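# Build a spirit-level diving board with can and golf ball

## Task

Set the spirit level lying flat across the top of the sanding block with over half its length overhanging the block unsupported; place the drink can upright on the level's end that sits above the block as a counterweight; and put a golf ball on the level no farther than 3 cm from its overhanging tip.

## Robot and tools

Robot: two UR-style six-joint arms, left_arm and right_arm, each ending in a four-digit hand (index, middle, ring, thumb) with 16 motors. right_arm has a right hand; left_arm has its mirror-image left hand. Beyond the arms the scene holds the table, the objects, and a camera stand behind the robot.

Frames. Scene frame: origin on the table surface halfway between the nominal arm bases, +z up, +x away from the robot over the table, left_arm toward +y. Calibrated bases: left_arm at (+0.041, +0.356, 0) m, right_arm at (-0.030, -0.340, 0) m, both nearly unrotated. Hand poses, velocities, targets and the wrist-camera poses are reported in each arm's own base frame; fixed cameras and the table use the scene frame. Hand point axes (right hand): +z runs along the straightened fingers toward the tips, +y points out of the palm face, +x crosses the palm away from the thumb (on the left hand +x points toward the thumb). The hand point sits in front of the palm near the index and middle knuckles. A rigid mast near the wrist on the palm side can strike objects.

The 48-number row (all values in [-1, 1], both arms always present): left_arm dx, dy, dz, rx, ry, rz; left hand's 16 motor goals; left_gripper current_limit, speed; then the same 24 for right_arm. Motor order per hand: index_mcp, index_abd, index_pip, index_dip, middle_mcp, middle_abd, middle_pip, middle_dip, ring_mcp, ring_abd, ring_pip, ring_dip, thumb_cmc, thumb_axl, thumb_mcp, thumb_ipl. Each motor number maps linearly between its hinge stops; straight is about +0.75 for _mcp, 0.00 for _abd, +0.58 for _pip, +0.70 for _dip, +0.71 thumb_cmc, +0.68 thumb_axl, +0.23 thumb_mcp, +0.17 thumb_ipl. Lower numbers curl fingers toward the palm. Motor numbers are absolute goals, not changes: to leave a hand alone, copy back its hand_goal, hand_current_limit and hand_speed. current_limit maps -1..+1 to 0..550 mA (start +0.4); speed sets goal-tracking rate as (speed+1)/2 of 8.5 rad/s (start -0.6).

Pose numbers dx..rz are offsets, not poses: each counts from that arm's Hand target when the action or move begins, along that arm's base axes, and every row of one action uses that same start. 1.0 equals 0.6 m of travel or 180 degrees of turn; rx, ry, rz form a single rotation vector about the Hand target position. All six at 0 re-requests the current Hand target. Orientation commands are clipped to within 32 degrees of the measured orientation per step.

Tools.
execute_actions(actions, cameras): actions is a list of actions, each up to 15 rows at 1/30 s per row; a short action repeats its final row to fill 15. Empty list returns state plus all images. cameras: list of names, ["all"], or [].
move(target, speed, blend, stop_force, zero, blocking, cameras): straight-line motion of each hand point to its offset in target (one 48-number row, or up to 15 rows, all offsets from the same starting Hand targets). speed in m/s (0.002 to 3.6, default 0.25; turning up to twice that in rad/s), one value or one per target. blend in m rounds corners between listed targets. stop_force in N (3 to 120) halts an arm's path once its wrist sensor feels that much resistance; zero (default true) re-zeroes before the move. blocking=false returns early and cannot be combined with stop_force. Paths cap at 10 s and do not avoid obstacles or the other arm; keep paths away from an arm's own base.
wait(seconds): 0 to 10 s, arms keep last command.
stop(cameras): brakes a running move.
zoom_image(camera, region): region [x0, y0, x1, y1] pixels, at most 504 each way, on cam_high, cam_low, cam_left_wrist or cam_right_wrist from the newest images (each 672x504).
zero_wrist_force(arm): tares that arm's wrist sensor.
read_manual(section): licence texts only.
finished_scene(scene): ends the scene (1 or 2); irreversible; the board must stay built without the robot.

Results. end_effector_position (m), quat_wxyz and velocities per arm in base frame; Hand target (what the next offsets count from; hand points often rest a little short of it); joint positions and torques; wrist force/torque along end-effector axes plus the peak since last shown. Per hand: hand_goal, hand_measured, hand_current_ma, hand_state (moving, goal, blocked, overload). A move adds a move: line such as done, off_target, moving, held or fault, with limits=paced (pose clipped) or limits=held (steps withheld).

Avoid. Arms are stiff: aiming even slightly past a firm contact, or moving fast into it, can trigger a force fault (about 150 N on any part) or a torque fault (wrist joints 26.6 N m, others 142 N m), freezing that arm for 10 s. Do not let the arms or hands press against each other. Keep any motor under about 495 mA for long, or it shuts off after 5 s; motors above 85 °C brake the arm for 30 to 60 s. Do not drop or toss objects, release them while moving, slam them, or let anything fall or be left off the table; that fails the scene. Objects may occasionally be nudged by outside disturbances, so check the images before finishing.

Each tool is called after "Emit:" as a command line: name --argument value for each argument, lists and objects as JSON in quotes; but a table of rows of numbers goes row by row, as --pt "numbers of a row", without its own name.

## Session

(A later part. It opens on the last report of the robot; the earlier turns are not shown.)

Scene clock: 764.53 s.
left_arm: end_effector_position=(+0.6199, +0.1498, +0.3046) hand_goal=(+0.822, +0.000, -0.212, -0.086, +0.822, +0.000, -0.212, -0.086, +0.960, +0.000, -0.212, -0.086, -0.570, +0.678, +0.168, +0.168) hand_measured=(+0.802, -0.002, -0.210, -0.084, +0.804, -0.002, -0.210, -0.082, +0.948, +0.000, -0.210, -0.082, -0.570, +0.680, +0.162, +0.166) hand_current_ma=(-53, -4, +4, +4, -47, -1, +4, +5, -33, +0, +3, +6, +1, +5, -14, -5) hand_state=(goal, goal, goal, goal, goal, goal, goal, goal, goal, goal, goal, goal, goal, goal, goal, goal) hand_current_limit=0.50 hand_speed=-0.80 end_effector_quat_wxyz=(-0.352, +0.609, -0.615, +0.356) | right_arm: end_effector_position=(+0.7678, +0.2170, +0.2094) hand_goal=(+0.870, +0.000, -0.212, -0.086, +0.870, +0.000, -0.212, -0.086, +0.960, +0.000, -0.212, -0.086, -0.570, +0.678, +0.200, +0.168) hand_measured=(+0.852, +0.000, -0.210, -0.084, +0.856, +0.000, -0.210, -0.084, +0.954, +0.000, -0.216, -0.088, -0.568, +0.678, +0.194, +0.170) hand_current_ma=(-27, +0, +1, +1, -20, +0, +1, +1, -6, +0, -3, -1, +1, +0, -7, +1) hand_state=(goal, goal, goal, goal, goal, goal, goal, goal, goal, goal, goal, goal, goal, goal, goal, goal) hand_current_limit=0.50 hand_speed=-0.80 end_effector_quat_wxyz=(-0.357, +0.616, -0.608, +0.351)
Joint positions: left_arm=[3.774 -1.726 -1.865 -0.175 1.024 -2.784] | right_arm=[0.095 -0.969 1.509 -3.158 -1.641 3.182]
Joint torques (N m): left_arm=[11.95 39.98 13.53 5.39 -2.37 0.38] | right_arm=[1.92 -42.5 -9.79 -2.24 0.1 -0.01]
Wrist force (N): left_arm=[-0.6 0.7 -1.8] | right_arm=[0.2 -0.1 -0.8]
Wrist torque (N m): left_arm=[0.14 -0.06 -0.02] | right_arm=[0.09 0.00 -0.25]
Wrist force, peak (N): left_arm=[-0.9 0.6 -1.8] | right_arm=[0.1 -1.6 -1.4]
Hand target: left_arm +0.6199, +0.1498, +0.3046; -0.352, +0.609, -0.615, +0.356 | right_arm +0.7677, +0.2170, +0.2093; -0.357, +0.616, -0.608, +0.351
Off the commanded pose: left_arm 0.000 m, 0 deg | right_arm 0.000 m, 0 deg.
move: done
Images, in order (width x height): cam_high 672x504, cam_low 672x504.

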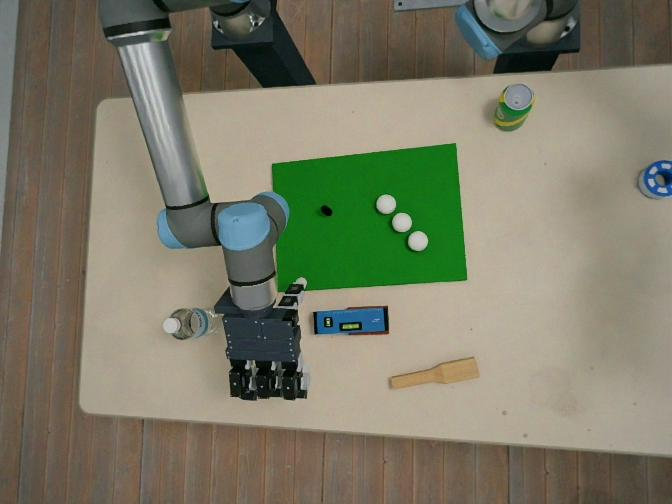

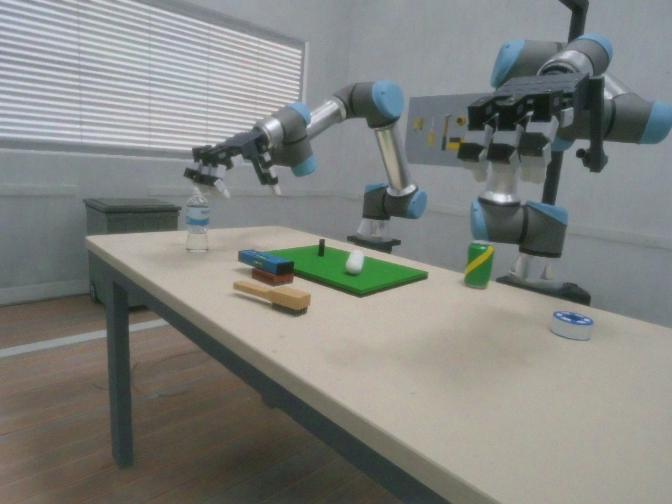

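Emit:
move --target '[0,-0.25,0.16,0,0,0,0.822,0,-0.212,-0.086,0.822,0,-0.212,-0.086,0.960,0,-0.212,-0.086,-0.570,0.678,0.168,0.168,0.5,-0.8,-0.4,0.37,0.05,0,0,0.25,0.87,0,-0.212,-0.086,0.87,0,-0.212,-0.086,0.960,0,-0.212,-0.086,-0.570,0.678,0.2,0.168,0.5,-0.8]' --speed 0.3

Emit:
move --target '[0,0,0,0,0,0,0.822,0,-0.212,-0.086,0.822,0,-0.212,-0.086,0.960,0,-0.212,-0.086,-0.570,0.678,0.168,0.168,0.5,-0.8,-0.3902,0.3632,0.0,0,0,0.25,0.87,0,-0.212,-0.086,0.87,0,-0.212,-0.086,0.960,0,-0.212,-0.086,-0.570,0.678,0.2,0.168,0.5,-0.8]' --speed 0.3 --cameras '["cam_high","cam_right_wrist","cam_low"]'

Scene clock: 816.97 s.
left_arm: end_effector_position=(+0.6199, -0.0002, +0.4007) hand_goal=(+0.822, +0.000, -0.212, -0.086, +0.822, +0.000, -0.212, -0.086, +0.960, +0.000, -0.212, -0.086, -0.570, +0.678, +0.168, +0.168) hand_measured=(+0.802, -0.002, -0.210, -0.084, +0.804, -0.002, -0.210, -0.082, +0.948, +0.000, -0.210, -0.082, -0.570, +0.680, +0.162, +0.166) hand_current_ma=(-53, -4, +4, +4, -47, -1, +4, +5, -33, +0, +3, +6, +1, +5, -14, -5) hand_state=(goal, goal, goal, goal, goal, goal, goal, goal, goal, goal, goal, goal, goal, goal, goal, goal) hand_current_limit=0.50 hand_speed=-0.80 end_effector_quat_wxyz=(-0.352, +0.609, -0.615, +0.356) | right_arm: end_effector_position=(+0.5278, +0.4390, +0.2393) hand_goal=(+0.870, +0.000, -0.212, -0.086, +0.870, +0.000, -0.212, -0.086, +0.960, +0.000, -0.212, -0.086, -0.570, +0.678, +0.200, +0.168) hand_measured=(+0.852, +0.000, -0.210, -0.084, +0.856, +0.000, -0.210, -0.084, +0.954, +0.000, -0.216, -0.088, -0.568, +0.678, +0.194, +0.170) hand_current_ma=(-27, +0, +1, +1, -20, +0, +1, +1, -6, +0, -3, -1, +1, +0, -7, +1) hand_state=(goal, goal, goal, goal, goal, goal, goal, goal, goal, goal, goal, goal, goal, goal, goal, goal) hand_current_limit=0.50 hand_speed=-0.80 end_effector_quat_wxyz=(-0.464, +0.802, -0.326, +0.188)
Joint positions: left_arm=[3.485 -1.593 -1.763 -0.337 1.264 -2.96] | right_arm=[0.369 -1.235 1.832 -3.174 -1.2 2.916]
Joint torques (N m): left_arm=[8.26 14.59 15.86 5.56 -1.55 1.43] | right_arm=[1.21 -25.1 -32.34 -4.54 0.01 1.07]
Wrist force (N): left_arm=[-0.7 0.4 -1.0] | right_arm=[0.3 0.1 -1.1]
Wrist torque (N m): left_arm=[0.02 -0.05 -0.17] | right_arm=[0.17 -0.03 -0.29]
Wrist force, peak (N): left_arm=[-1.8 1.2 -1.1] | right_arm=[-1.8 0.1 -1.5]
Hand target: left_arm +0.6199, -0.0002, +0.4006; -0.352, +0.609, -0.615, +0.356 | right_arm +0.5277, +0.4390, +0.2393; -0.464, +0.802, -0.326, +0.188
Off the commanded pose: left_arm 0.000 m, 0 deg | right_arm 0.000 m, 0 deg.
move: done

Scene clock: 818.77 s.
left_arm: end_effector_position=(+0.6199, -0.0002, +0.4006) hand_goal=(+0.822, +0.000, -0.212, -0.086, +0.822, +0.000, -0.212, -0.086, +0.960, +0.000, -0.212, -0.086, -0.570, +0.678, +0.168, +0.168) hand_measured=(+0.802, -0.002, -0.210, -0.084, +0.804, -0.002, -0.210, -0.082, +0.948, +0.000, -0.210, -0.082, -0.570, +0.680, +0.162, +0.166) hand_current_ma=(-53, -4, +4, +4, -47, -1, +4, +5, -33, +0, +3, +6, +1, +5, -14, -5) hand_state=(goal, goal, goal, goal, goal, goal, goal, goal, goal, goal, goal, goal, goal, goal, goal, goal) hand_current_limit=0.50 hand_speed=-0.80 end_effector_quat_wxyz=(-0.352, +0.609, -0.615, +0.356) | right_arm: end_effector_position=(+0.2937, +0.6569, +0.2392) hand_goal=(+0.870, +0.000, -0.212, -0.086, +0.870, +0.000, -0.212, -0.086, +0.960, +0.000, -0.212, -0.086, -0.570, +0.678, +0.200, +0.168) hand_measured=(+0.852, +0.000, -0.210, -0.084, +0.856, +0.000, -0.210, -0.084, +0.954, +0.000, -0.216, -0.088, -0.568, +0.678, +0.194, +0.170) hand_current_ma=(-27, +0, +1, +1, -20, +0, +1, +1, -6, +0, -3, -1, +0, +0, -7, +1) hand_state=(goal, goal, goal, goal, goal, goal, goal, goal, goal, goal, goal, goal, goal, goal, goal, goal) hand_current_limit=0.50 hand_speed=-0.80 end_effector_quat_wxyz=(-0.501, +0.866, +0.006, -0.004)
Joint positions: left_arm=[3.485 -1.593 -1.763 -0.337 1.264 -2.96] | right_arm=[0.777 -1.143 1.674 -2.978 -0.894 2.661]
Joint torques (N m): left_arm=[11.85 14.87 14.89 5.4 0.86 1.51] | right_arm=[3.76 -53.17 -12.57 -3.53 0.31 0.63]
Wrist force (N): left_arm=[-0.6 0.4 -1.2] | right_arm=[0.0 0.0 -1.0]
Wrist torque (N m): left_arm=[0.02 -0.06 -0.17] | right_arm=[0.15 0.05 -0.26]
Wrist force, peak (N): left_arm=[-0.6 0.5 -1.6] | right_arm=[2.6 0.1 -1.0]
Hand target: left_arm +0.6199, -0.0002, +0.4006; -0.352, +0.609, -0.615, +0.356 | right_arm +0.2936, +0.6570, +0.2393; -0.501, +0.866, +0.006, -0.004
Off the commanded pose: left_arm 0.000 m, 0 deg | right_arm 0.000 m, 0 deg.
move: done
camera_calibration:
cam_right_wrist: T_world_to_cam=[[-0.768938, -0.264129, -0.582211, 0.580335], [-0.461337, -0.401226, 0.79132, 0.166065], [-0.442608, 0.877071, 0.186665, -0.367557], [0, 0, 0, 1]] pos_world=[0.36017, 0.542286, 0.275077]
Images, in order (width x height): cam_high 672x504, cam_low 672x504, cam_right_wrist 672x504.

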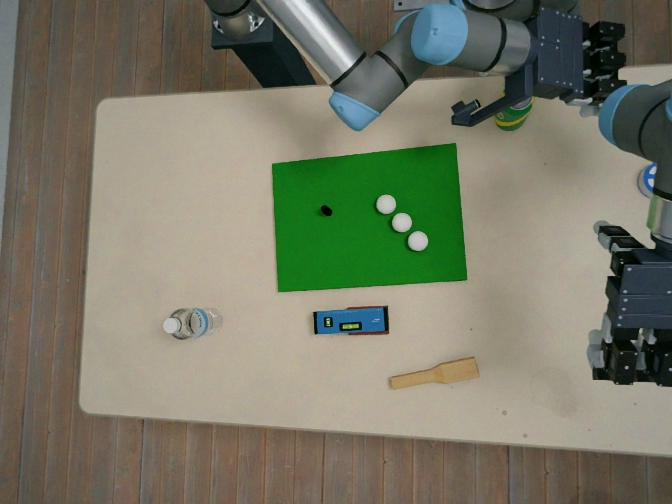

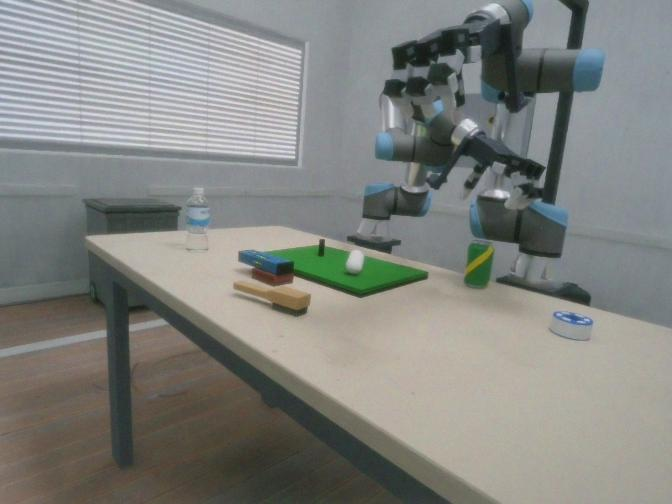

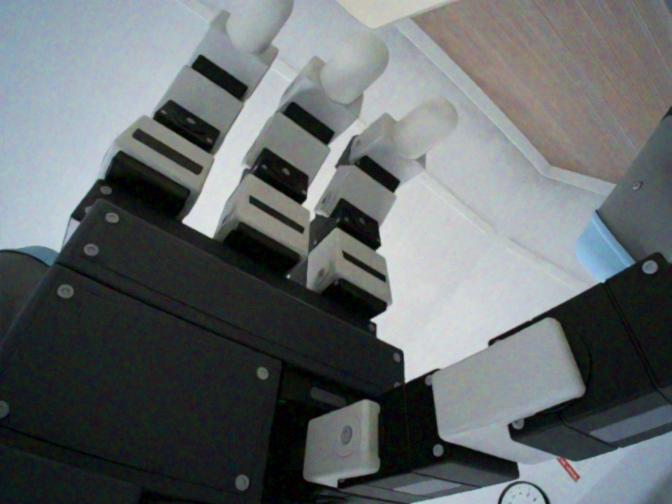

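Emit:
zoom_image --camera "cam_high" --region '[440, 0, 640, 140]'

Emit:
zoom_image --camera "cam_low" --region '[380, 100, 580, 320]'

Scaled by 2.520 from the camera's 672x504 image, which has a finer 960x720 frame.

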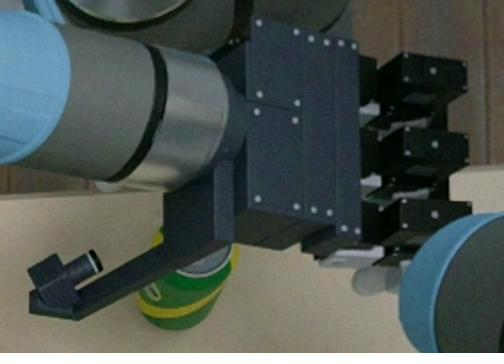

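Scaled by 2.291 from the camera's 672x504 image, which has a finer 960x720 frame.

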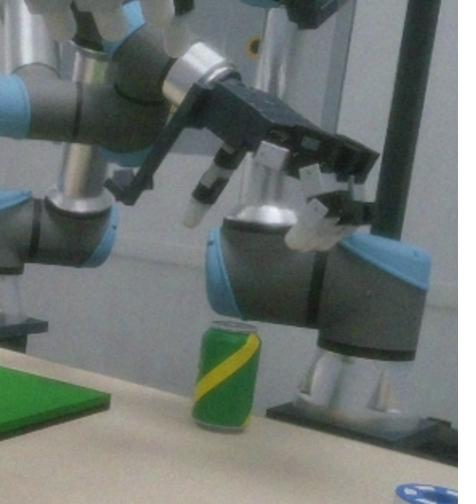

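Emit:
move --pt "0 0 0 0 0 0 0.822 0 -0.212 -0.086 0.822 0 -0.212 -0.086 0.960 0 -0.212 -0.086 -0.570 0.678 0.168 0.168 0.5 -0.8 0 0 -0.2872 0 0 0 0.87 0 -0.212 -0.086 0.87 0 -0.212 -0.086 0.960 0 -0.212 -0.086 -0.570 0.678 0.2 0.168 0.5 -0.8" --pt "0 0 0 0 0 0 0.822 0 -0.212 -0.086 0.822 0 -0.212 -0.086 0.960 0 -0.212 -0.086 -0.570 0.678 0.168 0.168 0.5 -0.8 0 0 -0.2872 0 0 0 0.342 0 -0.212 -0.086 0.342 0 -0.212 -0.086 0.960 0 -0.212 -0.086 -0.570 0.678 -0.247 0.168 0.7 -0.85" --speed 0.12 --cameras '["cam_high","cam_right_wrist","cam_low"]'

Emit:
zoom_image --camera "cam_low" --region '[380, 160, 540, 320]'

Scene clock: 849.23 s.
left_arm: end_effector_position=(+0.6199, -0.0002, +0.4006) hand_goal=(+0.822, +0.000, -0.212, -0.086, +0.822, +0.000, -0.212, -0.086, +0.960, +0.000, -0.212, -0.086, -0.570, +0.678, +0.168, +0.168) hand_measured=(+0.802, -0.002, -0.210, -0.084, +0.804, -0.002, -0.210, -0.082, +0.948, +0.000, -0.210, -0.082, -0.570, +0.680, +0.162, +0.166) hand_current_ma=(-53, -4, +4, +4, -47, -1, +4, +5, -33, +0, +3, +6, +1, +5, -14, -5) hand_state=(goal, goal, goal, goal, goal, goal, goal, goal, goal, goal, goal, goal, goal, goal, goal, goal) hand_current_limit=0.50 hand_speed=-0.80 end_effector_quat_wxyz=(-0.352, +0.609, -0.615, +0.356) | right_arm: end_effector_position=(+0.2936, +0.6570, +0.0670) hand_goal=(+0.342, +0.000, -0.212, -0.086, +0.342, +0.000, -0.212, -0.086, +0.960, +0.000, -0.212, -0.086, -0.570, +0.678, -0.246, +0.168) hand_measured=(+0.534, +0.002, -0.186, -0.086, +0.450, -0.008, -0.184, -0.084, +0.954, +0.000, -0.216, -0.088, -0.554, +0.676, -0.092, +0.178) hand_current_ma=(+467, +0, +42, +0, +344, -6, +47, +1, -6, +0, -3, -1, +20, -1, +467, +16) hand_state=(blocked, goal, blocked, goal, blocked, goal, blocked, goal, goal, goal, goal, goal, goal, goal, blocked, goal) hand_current_limit=0.70 hand_speed=-0.85 end_effector_quat_wxyz=(-0.501, +0.866, +0.006, -0.004)
Joint positions: left_arm=[3.485 -1.593 -1.763 -0.337 1.264 -2.96] | right_arm=[0.778 -0.872 1.781 -3.356 -0.894 2.661]
Joint torques (N m): left_arm=[11.67 15.18 15.9 5.07 0.79 1.6] | right_arm=[3.85 -52.2 -21.92 -2.05 -1.24 -0.88]
Wrist force (N): left_arm=[-1.0 0.2 -1.3] | right_arm=[0.3 -5.2 -2.3]
Wrist torque (N m): left_arm=[0.02 -0.02 -0.20] | right_arm=[0.31 0.02 -0.25]
Wrist force, peak (N): left_arm=[-0.8 0.5 -1.7] | right_arm=[0.3 -5.9 -2.6]
Hand target: left_arm +0.6199, -0.0002, +0.4006; -0.352, +0.609, -0.615, +0.356 | right_arm +0.2936, +0.6570, +0.0670; -0.501, +0.866, +0.006, -0.004
Off the commanded pose: left_arm 0.000 m, 0 deg | right_arm 0.000 m, 0 deg.
move: done
camera_calibration:
cam_right_wrist: T_world_to_cam=[[-0.768882, -0.264234, -0.582238, 0.48004], [-0.461247, -0.401413, 0.791277, 0.302357], [-0.4428, 0.876954, 0.186762, -0.335336], [0, 0, 0, 1]] pos_world=[0.360069, 0.542287, 0.102877]
Images, in order (width x height): cam_high 672x504, cam_low 672x504, cam_right_wrist 672x504.

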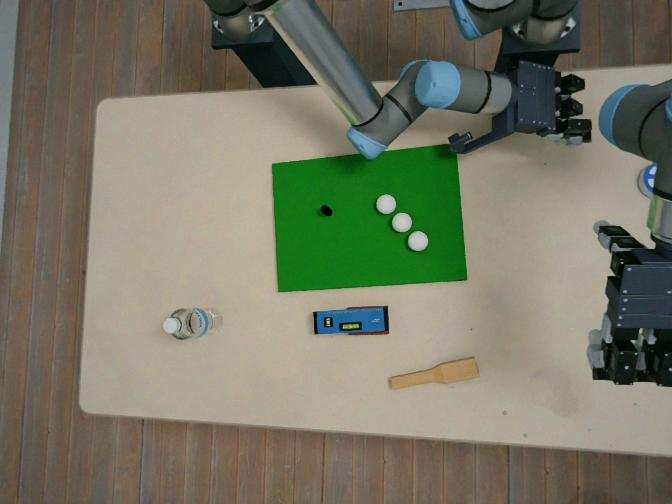

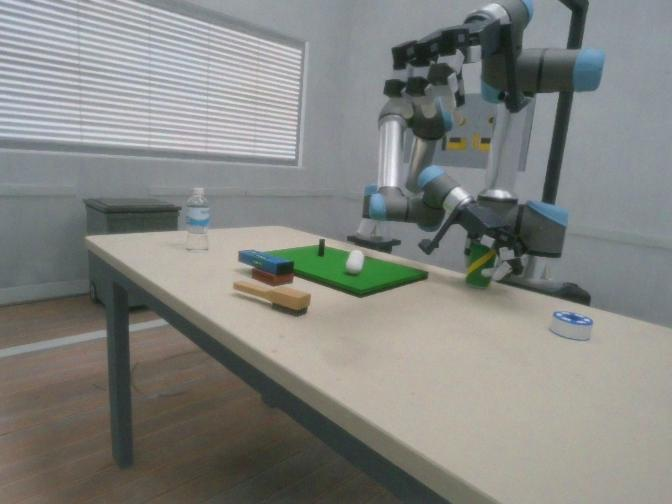

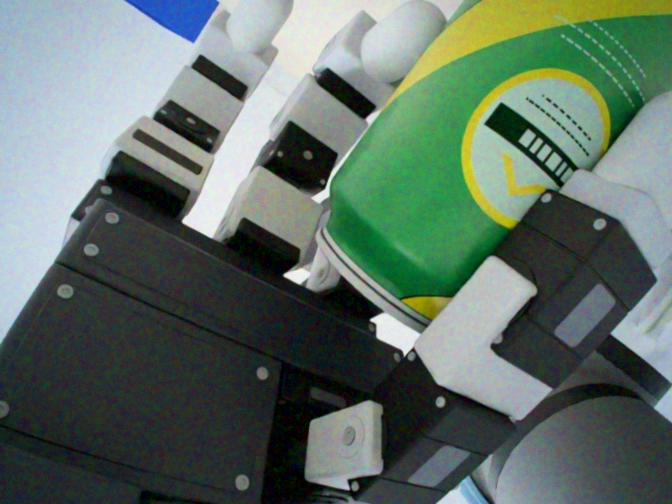

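Scaled by 3.150 from the camera's 672x504 image, which has a finer 960x720 frame.

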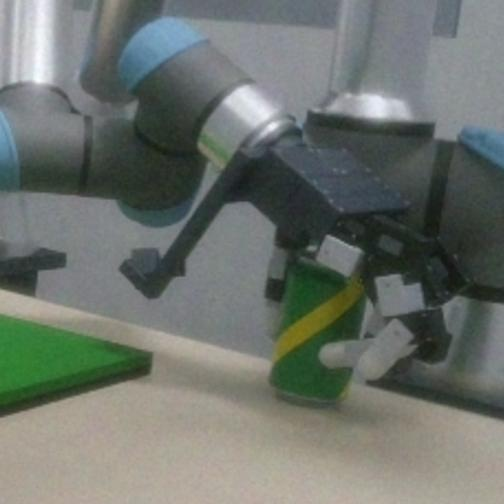

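Emit:
move --pt "0 0 0 0 0 0 0.822 0 -0.212 -0.086 0.822 0 -0.212 -0.086 0.960 0 -0.212 -0.086 -0.570 0.678 0.168 0.168 0.5 -0.8 0 0 0.133 0 0 0 0.342 0 -0.212 -0.086 0.342 0 -0.212 -0.086 0.960 0 -0.212 -0.086 -0.570 0.678 -0.247 0.168 0.7 -0.85" --pt "0 0 0 0 0 0 0.822 0 -0.212 -0.086 0.822 0 -0.212 -0.086 0.960 0 -0.212 -0.086 -0.570 0.678 0.168 0.168 0.5 -0.8 0.4 -0.27 0.36 0 0 -0.25 0.342 0 -0.212 -0.086 0.342 0 -0.212 -0.086 0.960 0 -0.212 -0.086 -0.570 0.678 -0.247 0.168 0.7 -0.85" --speed '[0.12,0.22]' --blend '[0.02,0]'

Emit:
move --pt "0 0 0 0 0 0 0.822 0 -0.212 -0.086 0.822 0 -0.212 -0.086 0.960 0 -0.212 -0.086 -0.570 0.678 0.168 0.168 0.5 -0.8 0.3895 -0.2735 0 0 0 -0.2294 0.342 0 -0.212 -0.086 0.342 0 -0.212 -0.086 0.960 0 -0.212 -0.086 -0.570 0.678 -0.247 0.168 0.7 -0.85" --pt "0 0 0 0 0 0 0.822 0 -0.212 -0.086 0.822 0 -0.212 -0.086 0.960 0 -0.212 -0.086 -0.570 0.678 0.168 0.168 0.5 -0.8 0.3895 -0.2735 -0.19 0 0 -0.2294 0.342 0 -0.212 -0.086 0.342 0 -0.212 -0.086 0.960 0 -0.212 -0.086 -0.570 0.678 -0.247 0.168 0.7 -0.85" --speed '[0.2,0.1]' --blend '[0.01,0]' --cameras '["cam_high","cam_right_wrist","cam_low"]'

Emit:
zoom_image --camera "cam_high" --region '[270, 280, 470, 400]'

Emit:
zoom_image --camera "cam_low" --region '[180, 160, 340, 320]'

Scene clock: 888.40 s.
left_arm: end_effector_position=(+0.6199, -0.0002, +0.4006) hand_goal=(+0.822, +0.000, -0.212, -0.086, +0.822, +0.000, -0.212, -0.086, +0.960, +0.000, -0.212, -0.086, -0.570, +0.678, +0.168, +0.168) hand_measured=(+0.802, -0.002, -0.210, -0.084, +0.804, -0.002, -0.210, -0.082, +0.948, +0.000, -0.210, -0.082, -0.570, +0.680, +0.162, +0.166) hand_current_ma=(-53, -4, +4, +4, -47, -1, +4, +5, -33, +0, +3, +6, +1, +5, -14, -5) hand_state=(goal, goal, goal, goal, goal, goal, goal, goal, goal, goal, goal, goal, goal, goal, goal, goal) hand_current_limit=0.50 hand_speed=-0.80 end_effector_quat_wxyz=(-0.352, +0.609, -0.615, +0.356) | right_arm: end_effector_position=(+0.5336, +0.4950, +0.2831) hand_goal=(+0.342, +0.000, -0.212, -0.086, +0.342, +0.000, -0.212, -0.086, +0.960, +0.000, -0.212, -0.086, -0.570, +0.678, -0.246, +0.168) hand_measured=(+0.492, +0.006, -0.160, -0.060, +0.416, -0.012, -0.170, -0.068, +0.954, +0.000, -0.216, -0.088, -0.552, +0.680, -0.092, +0.202) hand_current_ma=(+467, +3, +110, +41, +201, -12, +81, +24, -6, +0, -3, -1, +25, +1, +467, +91) hand_state=(blocked, goal, blocked, blocked, blocked, goal, blocked, goal, goal, goal, goal, goal, goal, goal, blocked, blocked) hand_current_limit=0.70 hand_speed=-0.85 end_effector_quat_wxyz=(-0.464, +0.802, -0.325, +0.188)
Joint positions: left_arm=[3.485 -1.593 -1.763 -0.337 1.264 -2.96] | right_arm=[0.459 -1.201 1.657 -3.049 -1.277 2.967]
Joint torques (N m): left_arm=[10.66 14.81 15.44 4.69 0.7 1.61] | right_arm=[0.55 -31.06 -12.61 -4.79 0.78 -0.34]
Wrist force (N): left_arm=[-0.6 0.4 -1.0] | right_arm=[-0.2 4.0 0.6]
Wrist torque (N m): left_arm=[0.00 -0.07 -0.16] | right_arm=[0.39 0.08 -0.21]
Wrist force, peak (N): left_arm=[-1.0 0.5 -1.7] | right_arm=[0.6 -5.9 -2.4]
Hand target: left_arm +0.6199, -0.0002, +0.4006; -0.352, +0.609, -0.615, +0.356 | right_arm +0.5336, +0.4950, +0.2830; -0.464, +0.802, -0.326, +0.188
Off the commanded pose: left_arm 0.000 m, 0 deg | right_arm 0.000 m, 0 deg.
move: done

Scene clock: 891.80 s.
left_arm: end_effector_position=(+0.6199, -0.0002, +0.4006) hand_goal=(+0.822, +0.000, -0.212, -0.086, +0.822, +0.000, -0.212, -0.086, +0.960, +0.000, -0.212, -0.086, -0.570, +0.678, +0.168, +0.168) hand_measured=(+0.802, -0.002, -0.210, -0.084, +0.804, -0.002, -0.210, -0.082, +0.948, +0.000, -0.210, -0.082, -0.570, +0.680, +0.162, +0.166) hand_current_ma=(-53, -4, +4, +4, -47, -1, +4, +5, -33, +0, +3, +6, +1, +5, -14, -5) hand_state=(goal, goal, goal, goal, goal, goal, goal, goal, goal, goal, goal, goal, goal, goal, goal, goal) hand_current_limit=0.50 hand_speed=-0.80 end_effector_quat_wxyz=(-0.352, +0.609, -0.615, +0.356) | right_arm: end_effector_position=(+0.7673, +0.3309, +0.1688) hand_goal=(+0.342, +0.000, -0.212, -0.086, +0.342, +0.000, -0.212, -0.086, +0.960, +0.000, -0.212, -0.086, -0.570, +0.678, -0.246, +0.168) hand_measured=(+0.492, +0.006, -0.158, -0.058, +0.414, -0.012, -0.170, -0.068, +0.954, +0.000, -0.216, -0.088, -0.550, +0.680, -0.092, +0.202) hand_current_ma=(+467, +4, +114, +44, +193, -12, +81, +24, -6, +0, -3, -1, +29, +2, +467, +92) hand_state=(blocked, goal, blocked, blocked, blocked, goal, blocked, goal, goal, goal, goal, goal, blocked, goal, blocked, blocked) hand_current_limit=0.70 hand_speed=-0.85 end_effector_quat_wxyz=(-0.368, +0.636, -0.588, +0.340)
Joint positions: left_arm=[3.485 -1.593 -1.763 -0.337 1.264 -2.96] | right_arm=[0.253 -0.838 1.395 -3.17 -1.721 3.229]
Joint torques (N m): left_arm=[10.82 15.01 15.73 4.45 0.73 1.6] | right_arm=[5.75 -66.93 -34.77 -2.52 -1.29 1.1]
Wrist force (N): left_arm=[-0.8 0.6 -1.5] | right_arm=[0.3 3.8 0.9]
Wrist torque (N m): left_arm=[0.08 -0.05 -0.18] | right_arm=[0.28 -0.02 -0.13]
Wrist force, peak (N): left_arm=[-1.0 0.5 -1.5] | right_arm=[0.3 5.1 1.8]
Hand target: left_arm +0.6199, -0.0002, +0.4006; -0.352, +0.609, -0.615, +0.356 | right_arm +0.7673, +0.3309, +0.1690; -0.368, +0.636, -0.587, +0.340
Off the commanded pose: left_arm 0.000 m, 0 deg | right_arm 0.000 m, 0 deg.
move: done
camera_calibration:
cam_right_wrist: T_world_to_cam=[[-0.313646, 0.750151, -0.582151, 0.132456], [-0.430152, 0.434321, 0.791413, 0.00895801], [0.846519, 0.498637, 0.186456, -0.72273], [0, 0, 0, 1]] pos_world=[0.657202, 0.257128, 0.204777]
Images, in order (width x height): cam_high 672x504, cam_low 672x504, cam_right_wrist 672x504.

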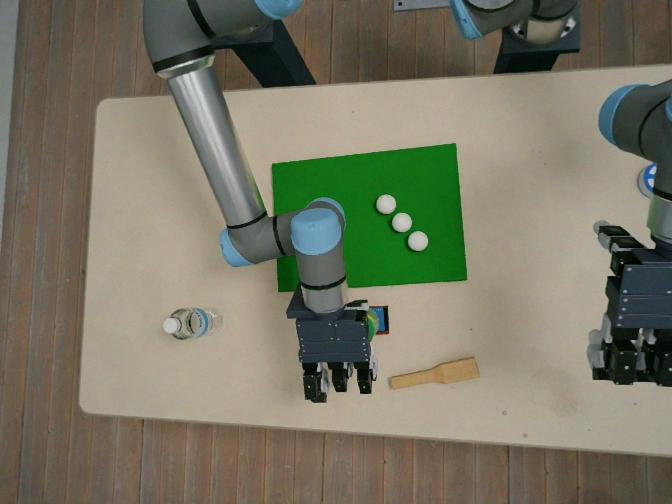

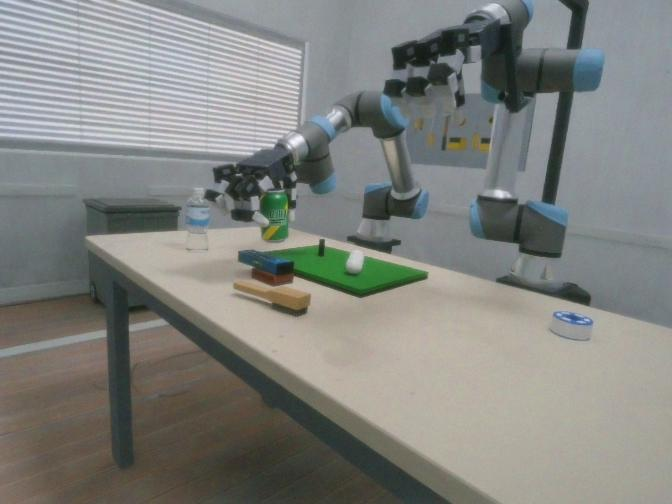

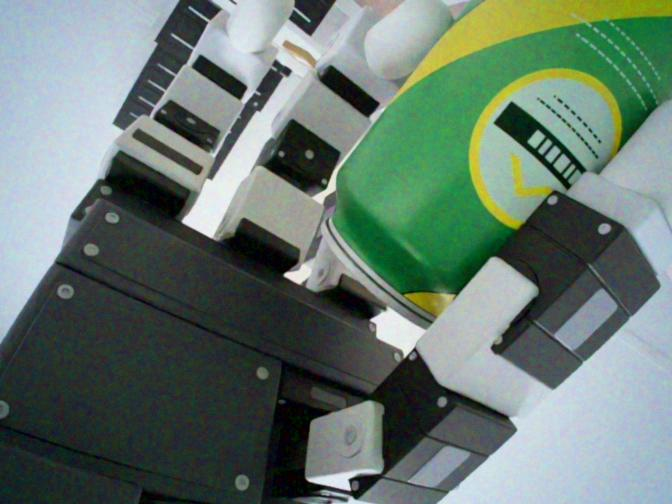

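Scaled by 2.520 from the camera's 672x504 image, which has a finer 960x720 frame.

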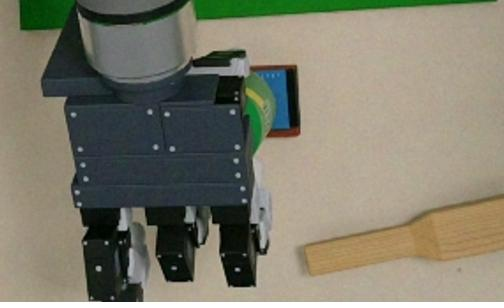

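Scaled by 3.150 from the camera's 672x504 image, which has a finer 960x720 frame.

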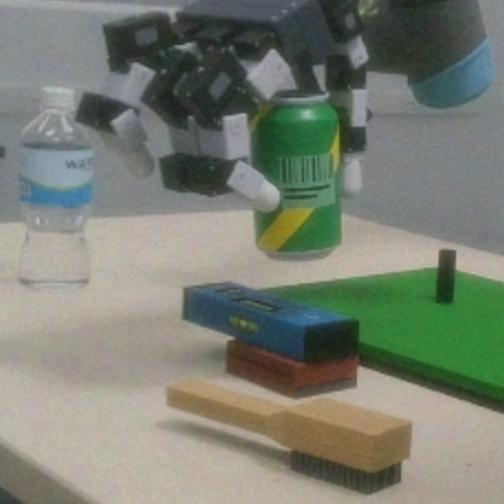

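Emit:
move --target '[0,0,0,0,0,0,0.822,0,-0.212,-0.086,0.822,0,-0.212,-0.086,0.960,0,-0.212,-0.086,-0.570,0.678,0.168,0.168,0.5,-0.8,0,0,-0.0567,0,0,0,0.342,0,-0.212,-0.086,0.342,0,-0.212,-0.086,0.960,0,-0.212,-0.086,-0.570,0.678,-0.247,0.168,0.7,-0.85]' --speed 0.06 --cameras '["cam_high","cam_right_wrist","cam_low"]'

Emit:
zoom_image --camera "cam_high" --region '[270, 280, 470, 400]'

Emit:
zoom_image --camera "cam_low" --region '[200, 200, 320, 320]'

Scene clock: 928.87 s.
left_arm: end_effector_position=(+0.6199, -0.0002, +0.4006) hand_goal=(+0.822, +0.000, -0.212, -0.086, +0.822, +0.000, -0.212, -0.086, +0.960, +0.000, -0.212, -0.086, -0.570, +0.678, +0.168, +0.168) hand_measured=(+0.802, -0.002, -0.210, -0.084, +0.804, -0.002, -0.210, -0.082, +0.948, +0.000, -0.210, -0.082, -0.570, +0.680, +0.162, +0.166) hand_current_ma=(-53, -4, +4, +4, -47, -1, +4, +5, -33, +0, +3, +6, +1, +5, -14, -5) hand_state=(goal, goal, goal, goal, goal, goal, goal, goal, goal, goal, goal, goal, goal, goal, goal, goal) hand_current_limit=0.50 hand_speed=-0.80 end_effector_quat_wxyz=(-0.352, +0.609, -0.615, +0.356) | right_arm: end_effector_position=(+0.7672, +0.3308, +0.1346) hand_goal=(+0.342, +0.000, -0.212, -0.086, +0.342, +0.000, -0.212, -0.086, +0.960, +0.000, -0.212, -0.086, -0.570, +0.678, -0.246, +0.168) hand_measured=(+0.492, +0.006, -0.158, -0.058, +0.414, -0.012, -0.170, -0.068, +0.954, +0.000, -0.216, -0.088, -0.550, +0.680, -0.092, +0.202) hand_current_ma=(+468, +4, +114, +44, +193, -12, +81, +24, -6, +0, -3, -1, +29, +2, +468, +92) hand_state=(blocked, goal, blocked, blocked, blocked, goal, blocked, goal, goal, goal, goal, goal, blocked, goal, blocked, blocked) hand_current_limit=0.70 hand_speed=-0.85 end_effector_quat_wxyz=(-0.368, +0.636, -0.588, +0.340) end_effector_velocity=(+0.000, +0.000, +0.001) end_effector_angular_velocity=(+0.000, +0.002, +0.000)
Joint positions: left_arm=[3.485 -1.593 -1.763 -0.337 1.264 -2.96] | right_arm=[0.253 -0.793 1.414 -3.234 -1.721 3.229]
Joint velocities: left_arm=[within noise] | right_arm=[0 -0.002 -0.001 0.005 0 0.001]
Joint torques (N m): left_arm=[10.88 15.68 15.53 4.15 0.6 1.53] | right_arm=[4.11 -69.37 -30.18 -1.78 0.27 -1.16]
Wrist force (N): left_arm=[-0.6 0.6 -1.3] | right_arm=[0.6 3.7 1.1]
Wrist torque (N m): left_arm=[0.06 -0.06 -0.17] | right_arm=[0.27 -0.03 -0.10]
Wrist force, peak (N): left_arm=[-0.8 0.6 -1.9] | right_arm=[0.2 4.7 1.4]
Hand target: left_arm +0.6199, -0.0002, +0.4006; -0.352, +0.609, -0.615, +0.356 | right_arm +0.7673, +0.3309, +0.1349; -0.368, +0.636, -0.587, +0.340
Off the commanded pose: left_arm 0.000 m, 0 deg | right_arm 0.000 m, 0 deg.
move: done
camera_calibration:
cam_right_wrist: T_world_to_cam=[[-0.313709, 0.750136, -0.582136, 0.112558], [-0.430075, 0.434336, 0.791446, 0.0359209], [0.846535, 0.498646, 0.186359, -0.716265], [0, 0, 0, 1]] pos_world=[0.657102, 0.257128, 0.170577]
Images, in order (width x height): cam_high 672x504, cam_low 672x504, cam_right_wrist 672x504.

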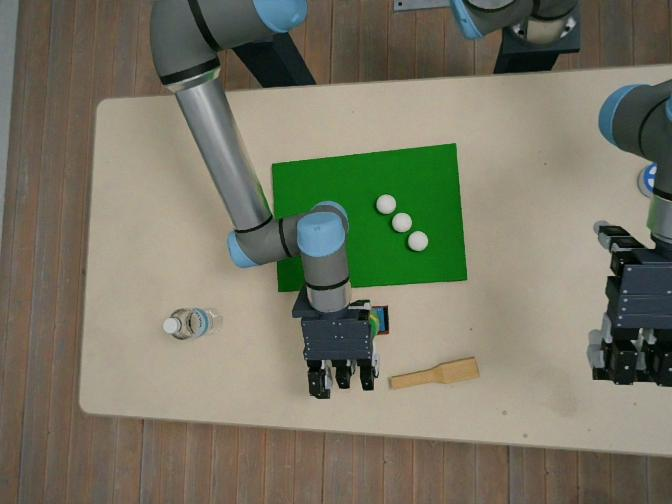

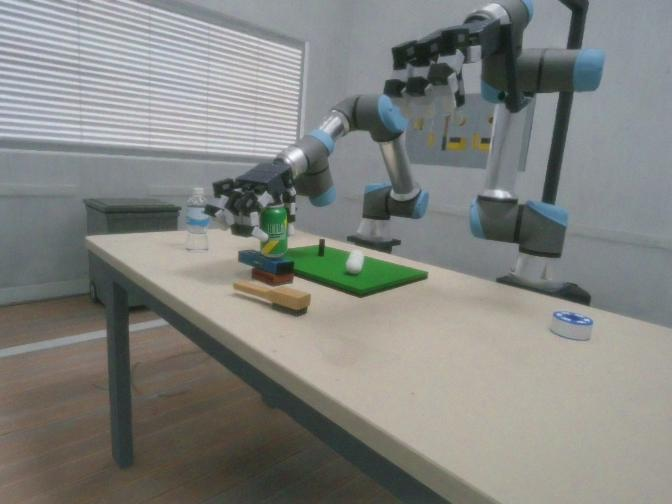

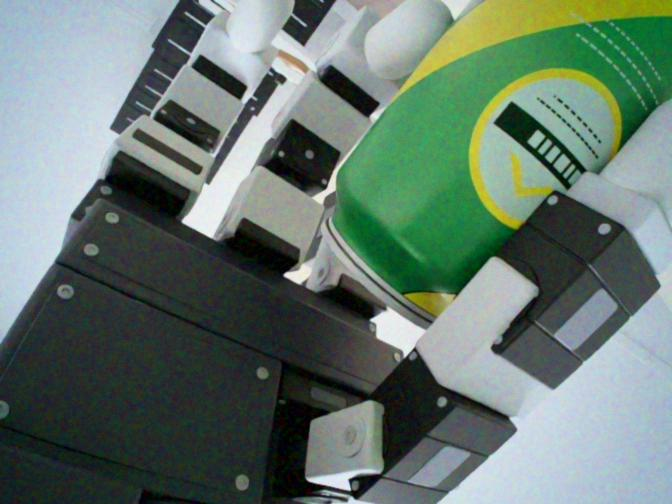

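Scaled by 2.520 from the camera's 672x504 image, which has a finer 960x720 frame.

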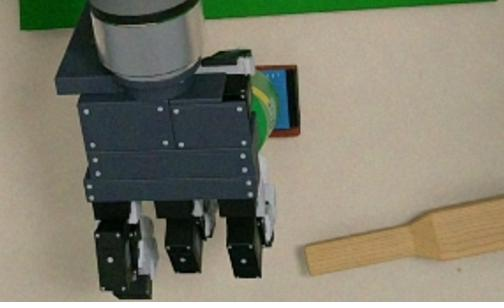

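Scaled by 4.200 from the camera's 672x504 image, which has a finer 960x720 frame.

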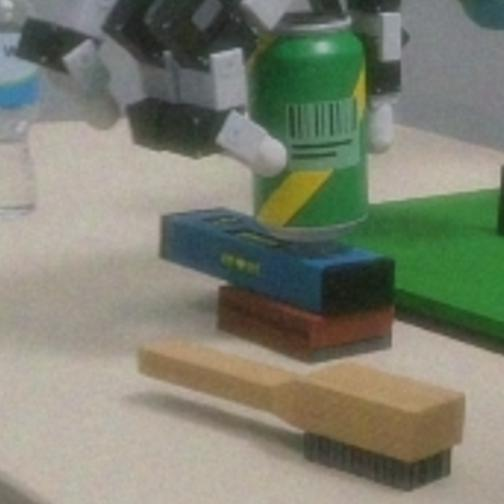

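Emit:
move --target '[0,0,0,0,0,0,0.822,0,-0.212,-0.086,0.822,0,-0.212,-0.086,0.960,0,-0.212,-0.086,-0.570,0.678,0.168,0.168,0.5,-0.8,0,0,-0.04,0,0,0,0.342,0,-0.212,-0.086,0.342,0,-0.212,-0.086,0.960,0,-0.212,-0.086,-0.570,0.678,-0.247,0.168,0.7,-0.85]' --speed 0.012 --stop_force 5 --cameras '["cam_high","cam_low"]'

Emit:
zoom_image --camera "cam_low" --region '[200, 200, 320, 320]'

Scene clock: 966.00 s.
left_arm: end_effector_position=(+0.6199, -0.0002, +0.4006) hand_goal=(+0.822, +0.000, -0.212, -0.086, +0.822, +0.000, -0.212, -0.086, +0.960, +0.000, -0.212, -0.086, -0.570, +0.678, +0.168, +0.168) hand_measured=(+0.802, -0.002, -0.210, -0.084, +0.804, -0.002, -0.210, -0.082, +0.948, +0.000, -0.210, -0.082, -0.570, +0.680, +0.162, +0.166) hand_current_ma=(-53, -4, +4, +4, -47, -1, +4, +5, -33, +0, +3, +6, +1, +5, -14, -5) hand_state=(goal, goal, goal, goal, goal, goal, goal, goal, goal, goal, goal, goal, goal, goal, goal, goal) hand_current_limit=0.50 hand_speed=-0.80 end_effector_quat_wxyz=(-0.352, +0.609, -0.615, +0.356) | right_arm: end_effector_position=(+0.7673, +0.3309, +0.1250) hand_goal=(+0.342, +0.000, -0.212, -0.086, +0.342, +0.000, -0.212, -0.086, +0.960, +0.000, -0.212, -0.086, -0.570, +0.678, -0.246, +0.168) hand_measured=(+0.492, +0.006, -0.158, -0.062, +0.414, -0.012, -0.170, -0.074, +0.954, +0.000, -0.216, -0.088, -0.550, +0.680, -0.092, +0.202) hand_current_ma=(+467, +4, +114, +35, +193, -12, +81, +14, -6, +0, -3, -1, +29, +1, +468, +92) hand_state=(blocked, goal, blocked, blocked, blocked, goal, blocked, goal, goal, goal, goal, goal, blocked, goal, blocked, blocked) hand_current_limit=0.70 hand_speed=-0.85 end_effector_quat_wxyz=(-0.368, +0.636, -0.587, +0.340)
Joint positions: left_arm=[3.485 -1.593 -1.763 -0.337 1.264 -2.96] | right_arm=[0.253 -0.779 1.418 -3.252 -1.721 3.229]
Joint torques (N m): left_arm=[10.48 15.09 15.56 3.84 0.7 1.52] | right_arm=[2.09 -65.66 -28.3 -1.78 1.52 -0.96]
Wrist force (N): left_arm=[-0.7 0.0 -1.4] | right_arm=[-0.3 0.2 -1.5]
Wrist torque (N m): left_arm=[-0.01 -0.06 -0.15] | right_arm=[0.20 -0.04 -0.06]
Wrist force, peak (N): left_arm=[-0.9 0.2 -1.7] | right_arm=[-0.5 -3.2 -3.3]
Hand target: left_arm +0.6199, -0.0002, +0.4006; -0.352, +0.609, -0.615, +0.356 | right_arm +0.7673, +0.3309, +0.1250; -0.368, +0.636, -0.587, +0.340 (not the last commanded pose)
Off the commanded pose: left_arm 0.000 m, 0 deg | right_arm 0.014 m, 0 deg.
move: contact (right_arm)
Images, in order (width x height): cam_high 672x504, cam_low 672x504.

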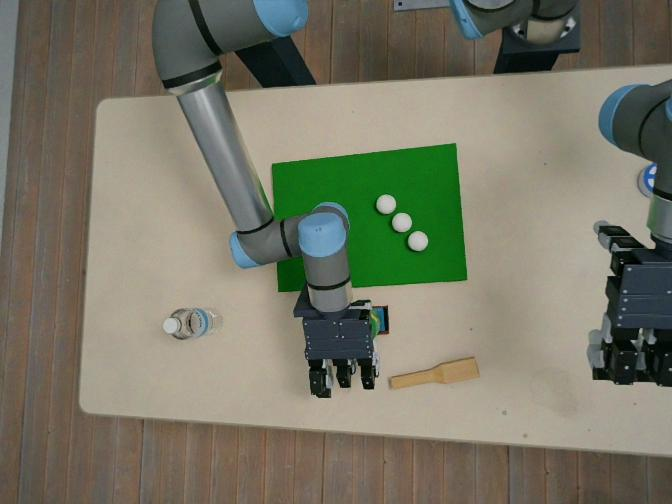

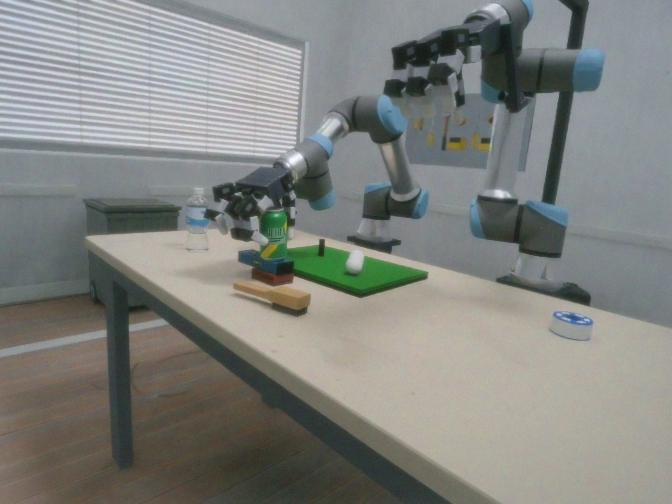

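Scaled by 4.200 from the camera's 672x504 image, which has a finer 960x720 frame.

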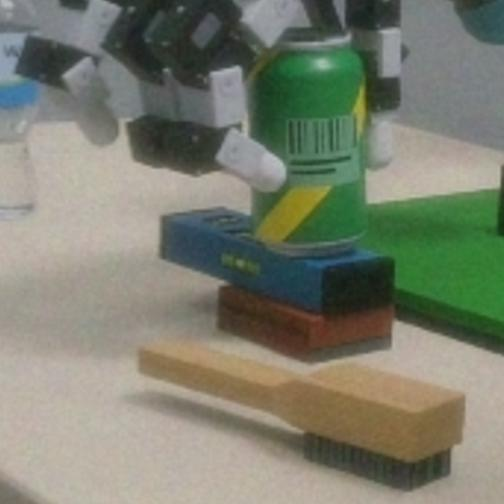

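Emit:
move --pt "0 0 0 0 0 0 0.87 0 -0.212 -0.086 0.87 0 -0.212 -0.086 0.960 0 -0.212 -0.086 -0.570 0.678 0.2 0.168 0.5 -0.8 0 0 -0.001 0 0 0 0.56 0 -0.212 -0.086 0.50 0 -0.212 -0.086 0.960 0 -0.212 -0.086 -0.570 0.678 0.0 0.168 0.5 -0.95" --pt "0 0 0 0 0 0 0.87 0 -0.212 -0.086 0.87 0 -0.212 -0.086 0.960 0 -0.212 -0.086 -0.570 0.678 0.2 0.168 0.5 -0.8 0 0 -0.001 0 0 0 0.87 0 -0.212 -0.086 0.87 0 -0.212 -0.086 0.960 0 -0.212 -0.086 -0.570 0.678 0.2 0.168 0.5 -0.85" --pt "0 0 0 0 0 0 0.87 0 -0.212 -0.086 0.87 0 -0.212 -0.086 0.960 0 -0.212 -0.086 -0.570 0.678 0.2 0.168 0.5 -0.8 0 0 0.18 0 0 0 0.87 0 -0.212 -0.086 0.87 0 -0.212 -0.086 0.960 0 -0.212 -0.086 -0.570 0.678 0.2 0.168 0.5 -0.85" --speed '[0.02,0.02,0.08]'

Emit:
move --pt "0.1282 -0.6545 -0.2010 0 0 0 0.87 0 -0.212 -0.086 0.87 0 -0.212 -0.086 0.960 0 -0.212 -0.086 -0.570 0.678 0.2 0.168 0.5 -0.8 0.0092 -0.2975 0 0 0 0 0.87 0 -0.212 -0.086 0.87 0 -0.212 -0.086 0.960 0 -0.212 -0.086 -0.570 0.678 0.2 0.168 0.5 -0.85" --speed 0.25 --cameras '["cam_high","cam_low","cam_left_wrist","cam_right_wrist"]'

Emit:
zoom_image --camera "cam_low" --region '[200, 160, 340, 300]'

Emit:
zoom_image --camera "cam_high" --region '[250, 280, 450, 400]'

Scene clock: 1018.53 s.
left_arm: end_effector_position=(+0.6199, -0.0002, +0.4006) hand_goal=(+0.870, +0.000, -0.212, -0.086, +0.870, +0.000, -0.212, -0.086, +0.960, +0.000, -0.212, -0.086, -0.570, +0.678, +0.200, +0.168) hand_measured=(+0.850, -0.002, -0.210, -0.084, +0.852, -0.002, -0.210, -0.082, +0.948, +0.000, -0.210, -0.082, -0.570, +0.680, +0.194, +0.166) hand_current_ma=(-59, -4, +4, +4, -52, -1, +3, +5, -33, +0, +3, +6, +1, +5, -17, -5) hand_state=(blocked, goal, goal, goal, goal, goal, goal, goal, goal, goal, goal, goal, goal, goal, goal, goal) hand_current_limit=0.50 hand_speed=-0.80 end_effector_quat_wxyz=(-0.352, +0.609, -0.615, +0.356) | right_arm: end_effector_position=(+0.7674, +0.3309, +0.2333) hand_goal=(+0.870, +0.000, -0.212, -0.086, +0.870, +0.000, -0.212, -0.086, +0.960, +0.000, -0.212, -0.086, -0.570, +0.678, +0.200, +0.168) hand_measured=(+0.850, +0.004, -0.210, -0.082, +0.854, -0.004, -0.210, -0.082, +0.954, +0.000, -0.216, -0.088, -0.568, +0.678, +0.194, +0.170) hand_current_ma=(-29, +2, +1, +2, -22, -2, +1, +2, -6, +0, -3, -1, +1, +0, -7, +1) hand_state=(goal, goal, goal, goal, goal, goal, goal, goal, goal, goal, goal, goal, goal, goal, goal, goal) hand_current_limit=0.50 hand_speed=-0.85 end_effector_quat_wxyz=(-0.368, +0.636, -0.587, +0.340)
Joint positions: left_arm=[3.485 -1.593 -1.763 -0.337 1.264 -2.96] | right_arm=[0.253 -0.911 1.34 -3.042 -1.721 3.229]
Joint torques (N m): left_arm=[10.11 15.23 15.22 3.45 0.63 1.63] | right_arm=[3.87 -40.57 -11.68 -4.48 1.16 -0.89]
Wrist force (N): left_arm=[-1.0 0.5 -1.1] | right_arm=[-0.2 0.1 -0.8]
Wrist torque (N m): left_arm=[0.03 -0.01 -0.20] | right_arm=[0.10 0.06 -0.17]
Wrist force, peak (N): left_arm=[-1.1 0.1 -1.8] | right_arm=[-0.4 -0.5 -2.1]
Hand target: left_arm +0.6199, -0.0002, +0.4006; -0.352, +0.609, -0.615, +0.356 | right_arm +0.7673, +0.3309, +0.2330; -0.368, +0.636, -0.587, +0.340
Off the commanded pose: left_arm 0.000 m, 0 deg | right_arm 0.000 m, 0 deg.
move: done

Scene clock: 1020.73 s.
left_arm: end_effector_position=(+0.6968, -0.3928, +0.2800) hand_goal=(+0.870, +0.000, -0.212, -0.086, +0.870, +0.000, -0.212, -0.086, +0.960, +0.000, -0.212, -0.086, -0.570, +0.678, +0.200, +0.168) hand_measured=(+0.850, -0.002, -0.210, -0.084, +0.852, -0.002, -0.210, -0.082, +0.948, +0.000, -0.210, -0.082, -0.570, +0.680, +0.194, +0.166) hand_current_ma=(-57, -4, +4, +4, -50, -1, +3, +5, -33, +0, +3, +6, +1, +5, -16, -5) hand_state=(blocked, goal, goal, goal, goal, goal, goal, goal, goal, goal, goal, goal, goal, goal, goal, goal) hand_current_limit=0.50 hand_speed=-0.80 end_effector_quat_wxyz=(-0.351, +0.609, -0.615, +0.356) | right_arm: end_effector_position=(+0.7728, +0.1524, +0.2331) hand_goal=(+0.870, +0.000, -0.212, -0.086, +0.870, +0.000, -0.212, -0.086, +0.960, +0.000, -0.212, -0.086, -0.570, +0.678, +0.200, +0.168) hand_measured=(+0.850, +0.002, -0.210, -0.082, +0.854, -0.004, -0.210, -0.082, +0.954, +0.000, -0.216, -0.088, -0.568, +0.678, +0.194, +0.170) hand_current_ma=(-29, +1, +1, +2, -22, -2, +1, +2, -6, +0, -3, -1, +1, +0, -7, +1) hand_state=(goal, goal, goal, goal, goal, goal, goal, goal, goal, goal, goal, goal, goal, goal, goal, goal) hand_current_limit=0.50 hand_speed=-0.85 end_effector_quat_wxyz=(-0.368, +0.636, -0.587, +0.340)
Joint positions: left_arm=[2.749 -2.12 -1.39 -0.187 1.899 -3.34] | right_arm=[-0.026 -1.021 1.526 -3.123 -1.48 3.089]
Joint torques (N m): left_arm=[1.13 40.98 26.13 5.5 0.15 0.97] | right_arm=[0.96 -35.29 -33.76 -1.49 -1.03 1.57]
Wrist force (N): left_arm=[-0.8 0.4 -1.6] | right_arm=[-0.1 0.2 -0.8]
Wrist torque (N m): left_arm=[0.05 -0.05 -0.19] | right_arm=[0.14 0.06 -0.20]
Wrist force, peak (N): left_arm=[-2.8 0.0 -2.0] | right_arm=[-1.2 0.7 -0.7]
Hand target: left_arm +0.6968, -0.3929, +0.2800; -0.352, +0.609, -0.615, +0.356 | right_arm +0.7729, +0.1524, +0.2330; -0.368, +0.636, -0.587, +0.340
Off the commanded pose: left_arm 0.000 m, 0 deg | right_arm 0.000 m, 0 deg.
move: done
camera_calibration:
cam_left_wrist: T_world_to_cam=[[0.285153, 0.783616, 0.551936, -0.081693], [-0.332332, -0.459289, 0.823777, -0.221232], [0.899023, -0.418329, 0.129453, -0.702028], [0, 0, 0, 1]] pos_world=[0.580912, -0.331272, 0.318215]
cam_right_wrist: T_world_to_cam=[[-0.313372, 0.750145, -0.582306, 0.305318], [-0.430534, 0.434323, 0.791204, 0.0383496], [0.846427, 0.498644, 0.186858, -0.650397], [0, 0, 0, 1]] pos_world=[0.662702, 0.0786276, 0.268978]

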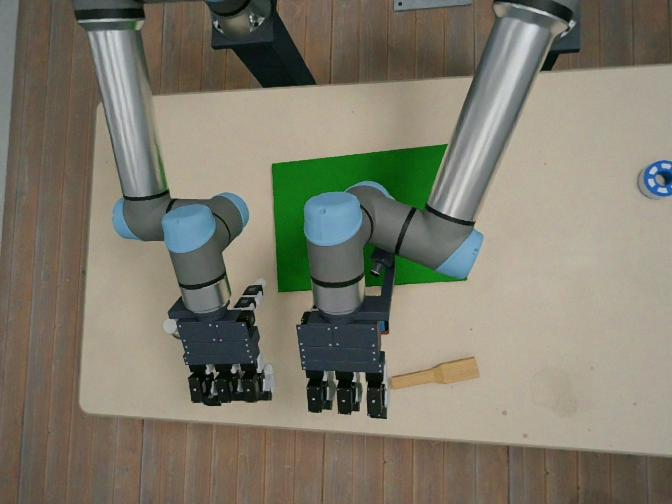

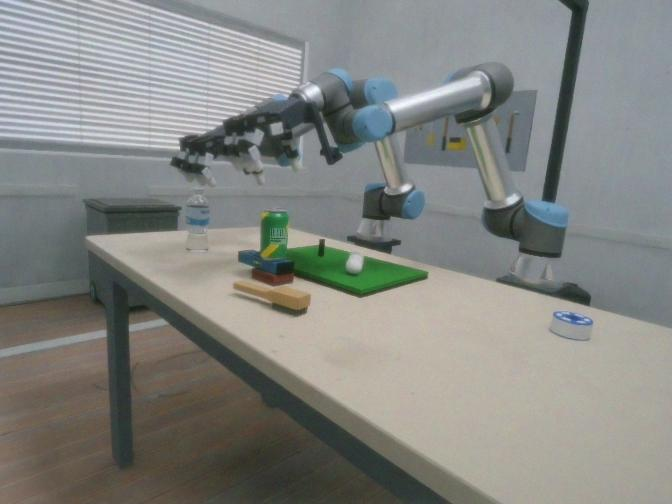

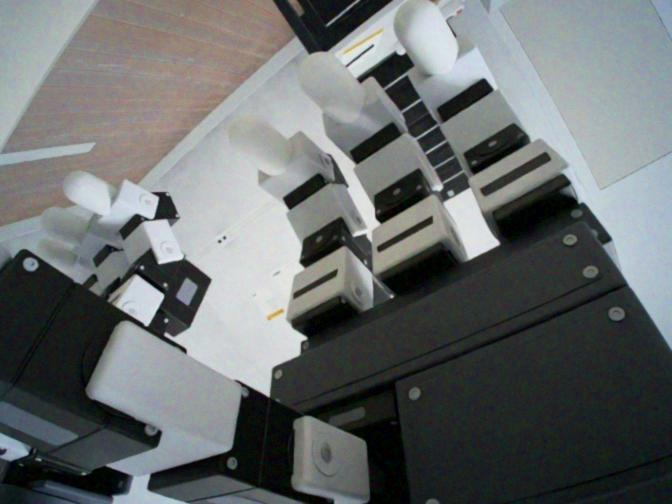

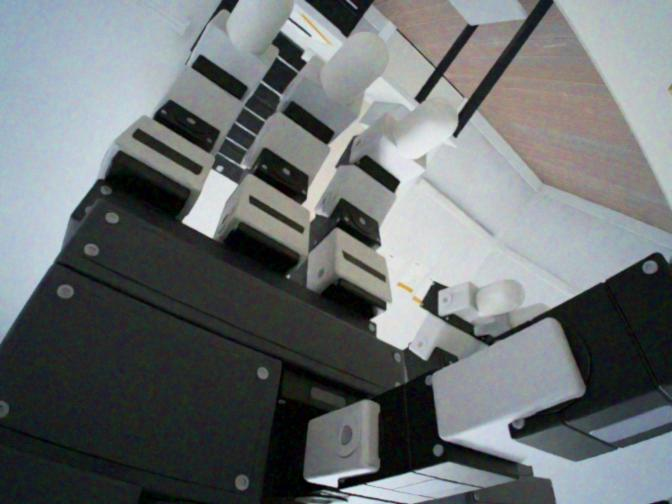

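Scaled by 3.600 from the camera's 672x504 image, which has a finer 960x720 frame.

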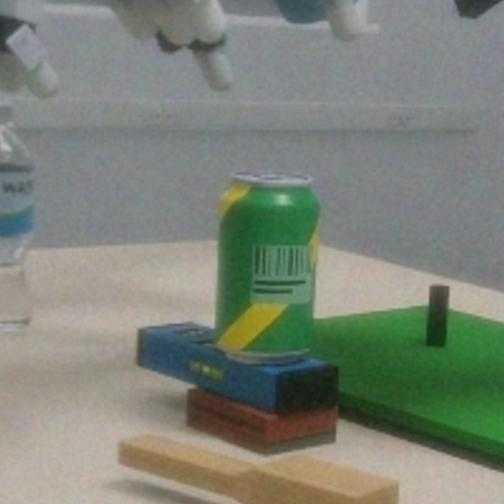

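Scaled by 2.520 from the camera's 672x504 image, which has a finer 960x720 frame.

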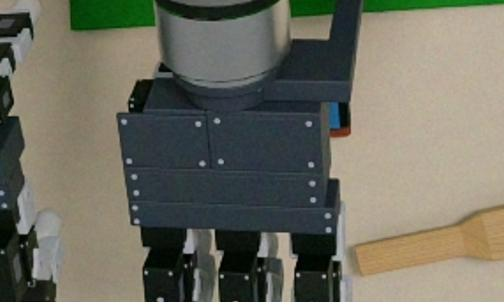

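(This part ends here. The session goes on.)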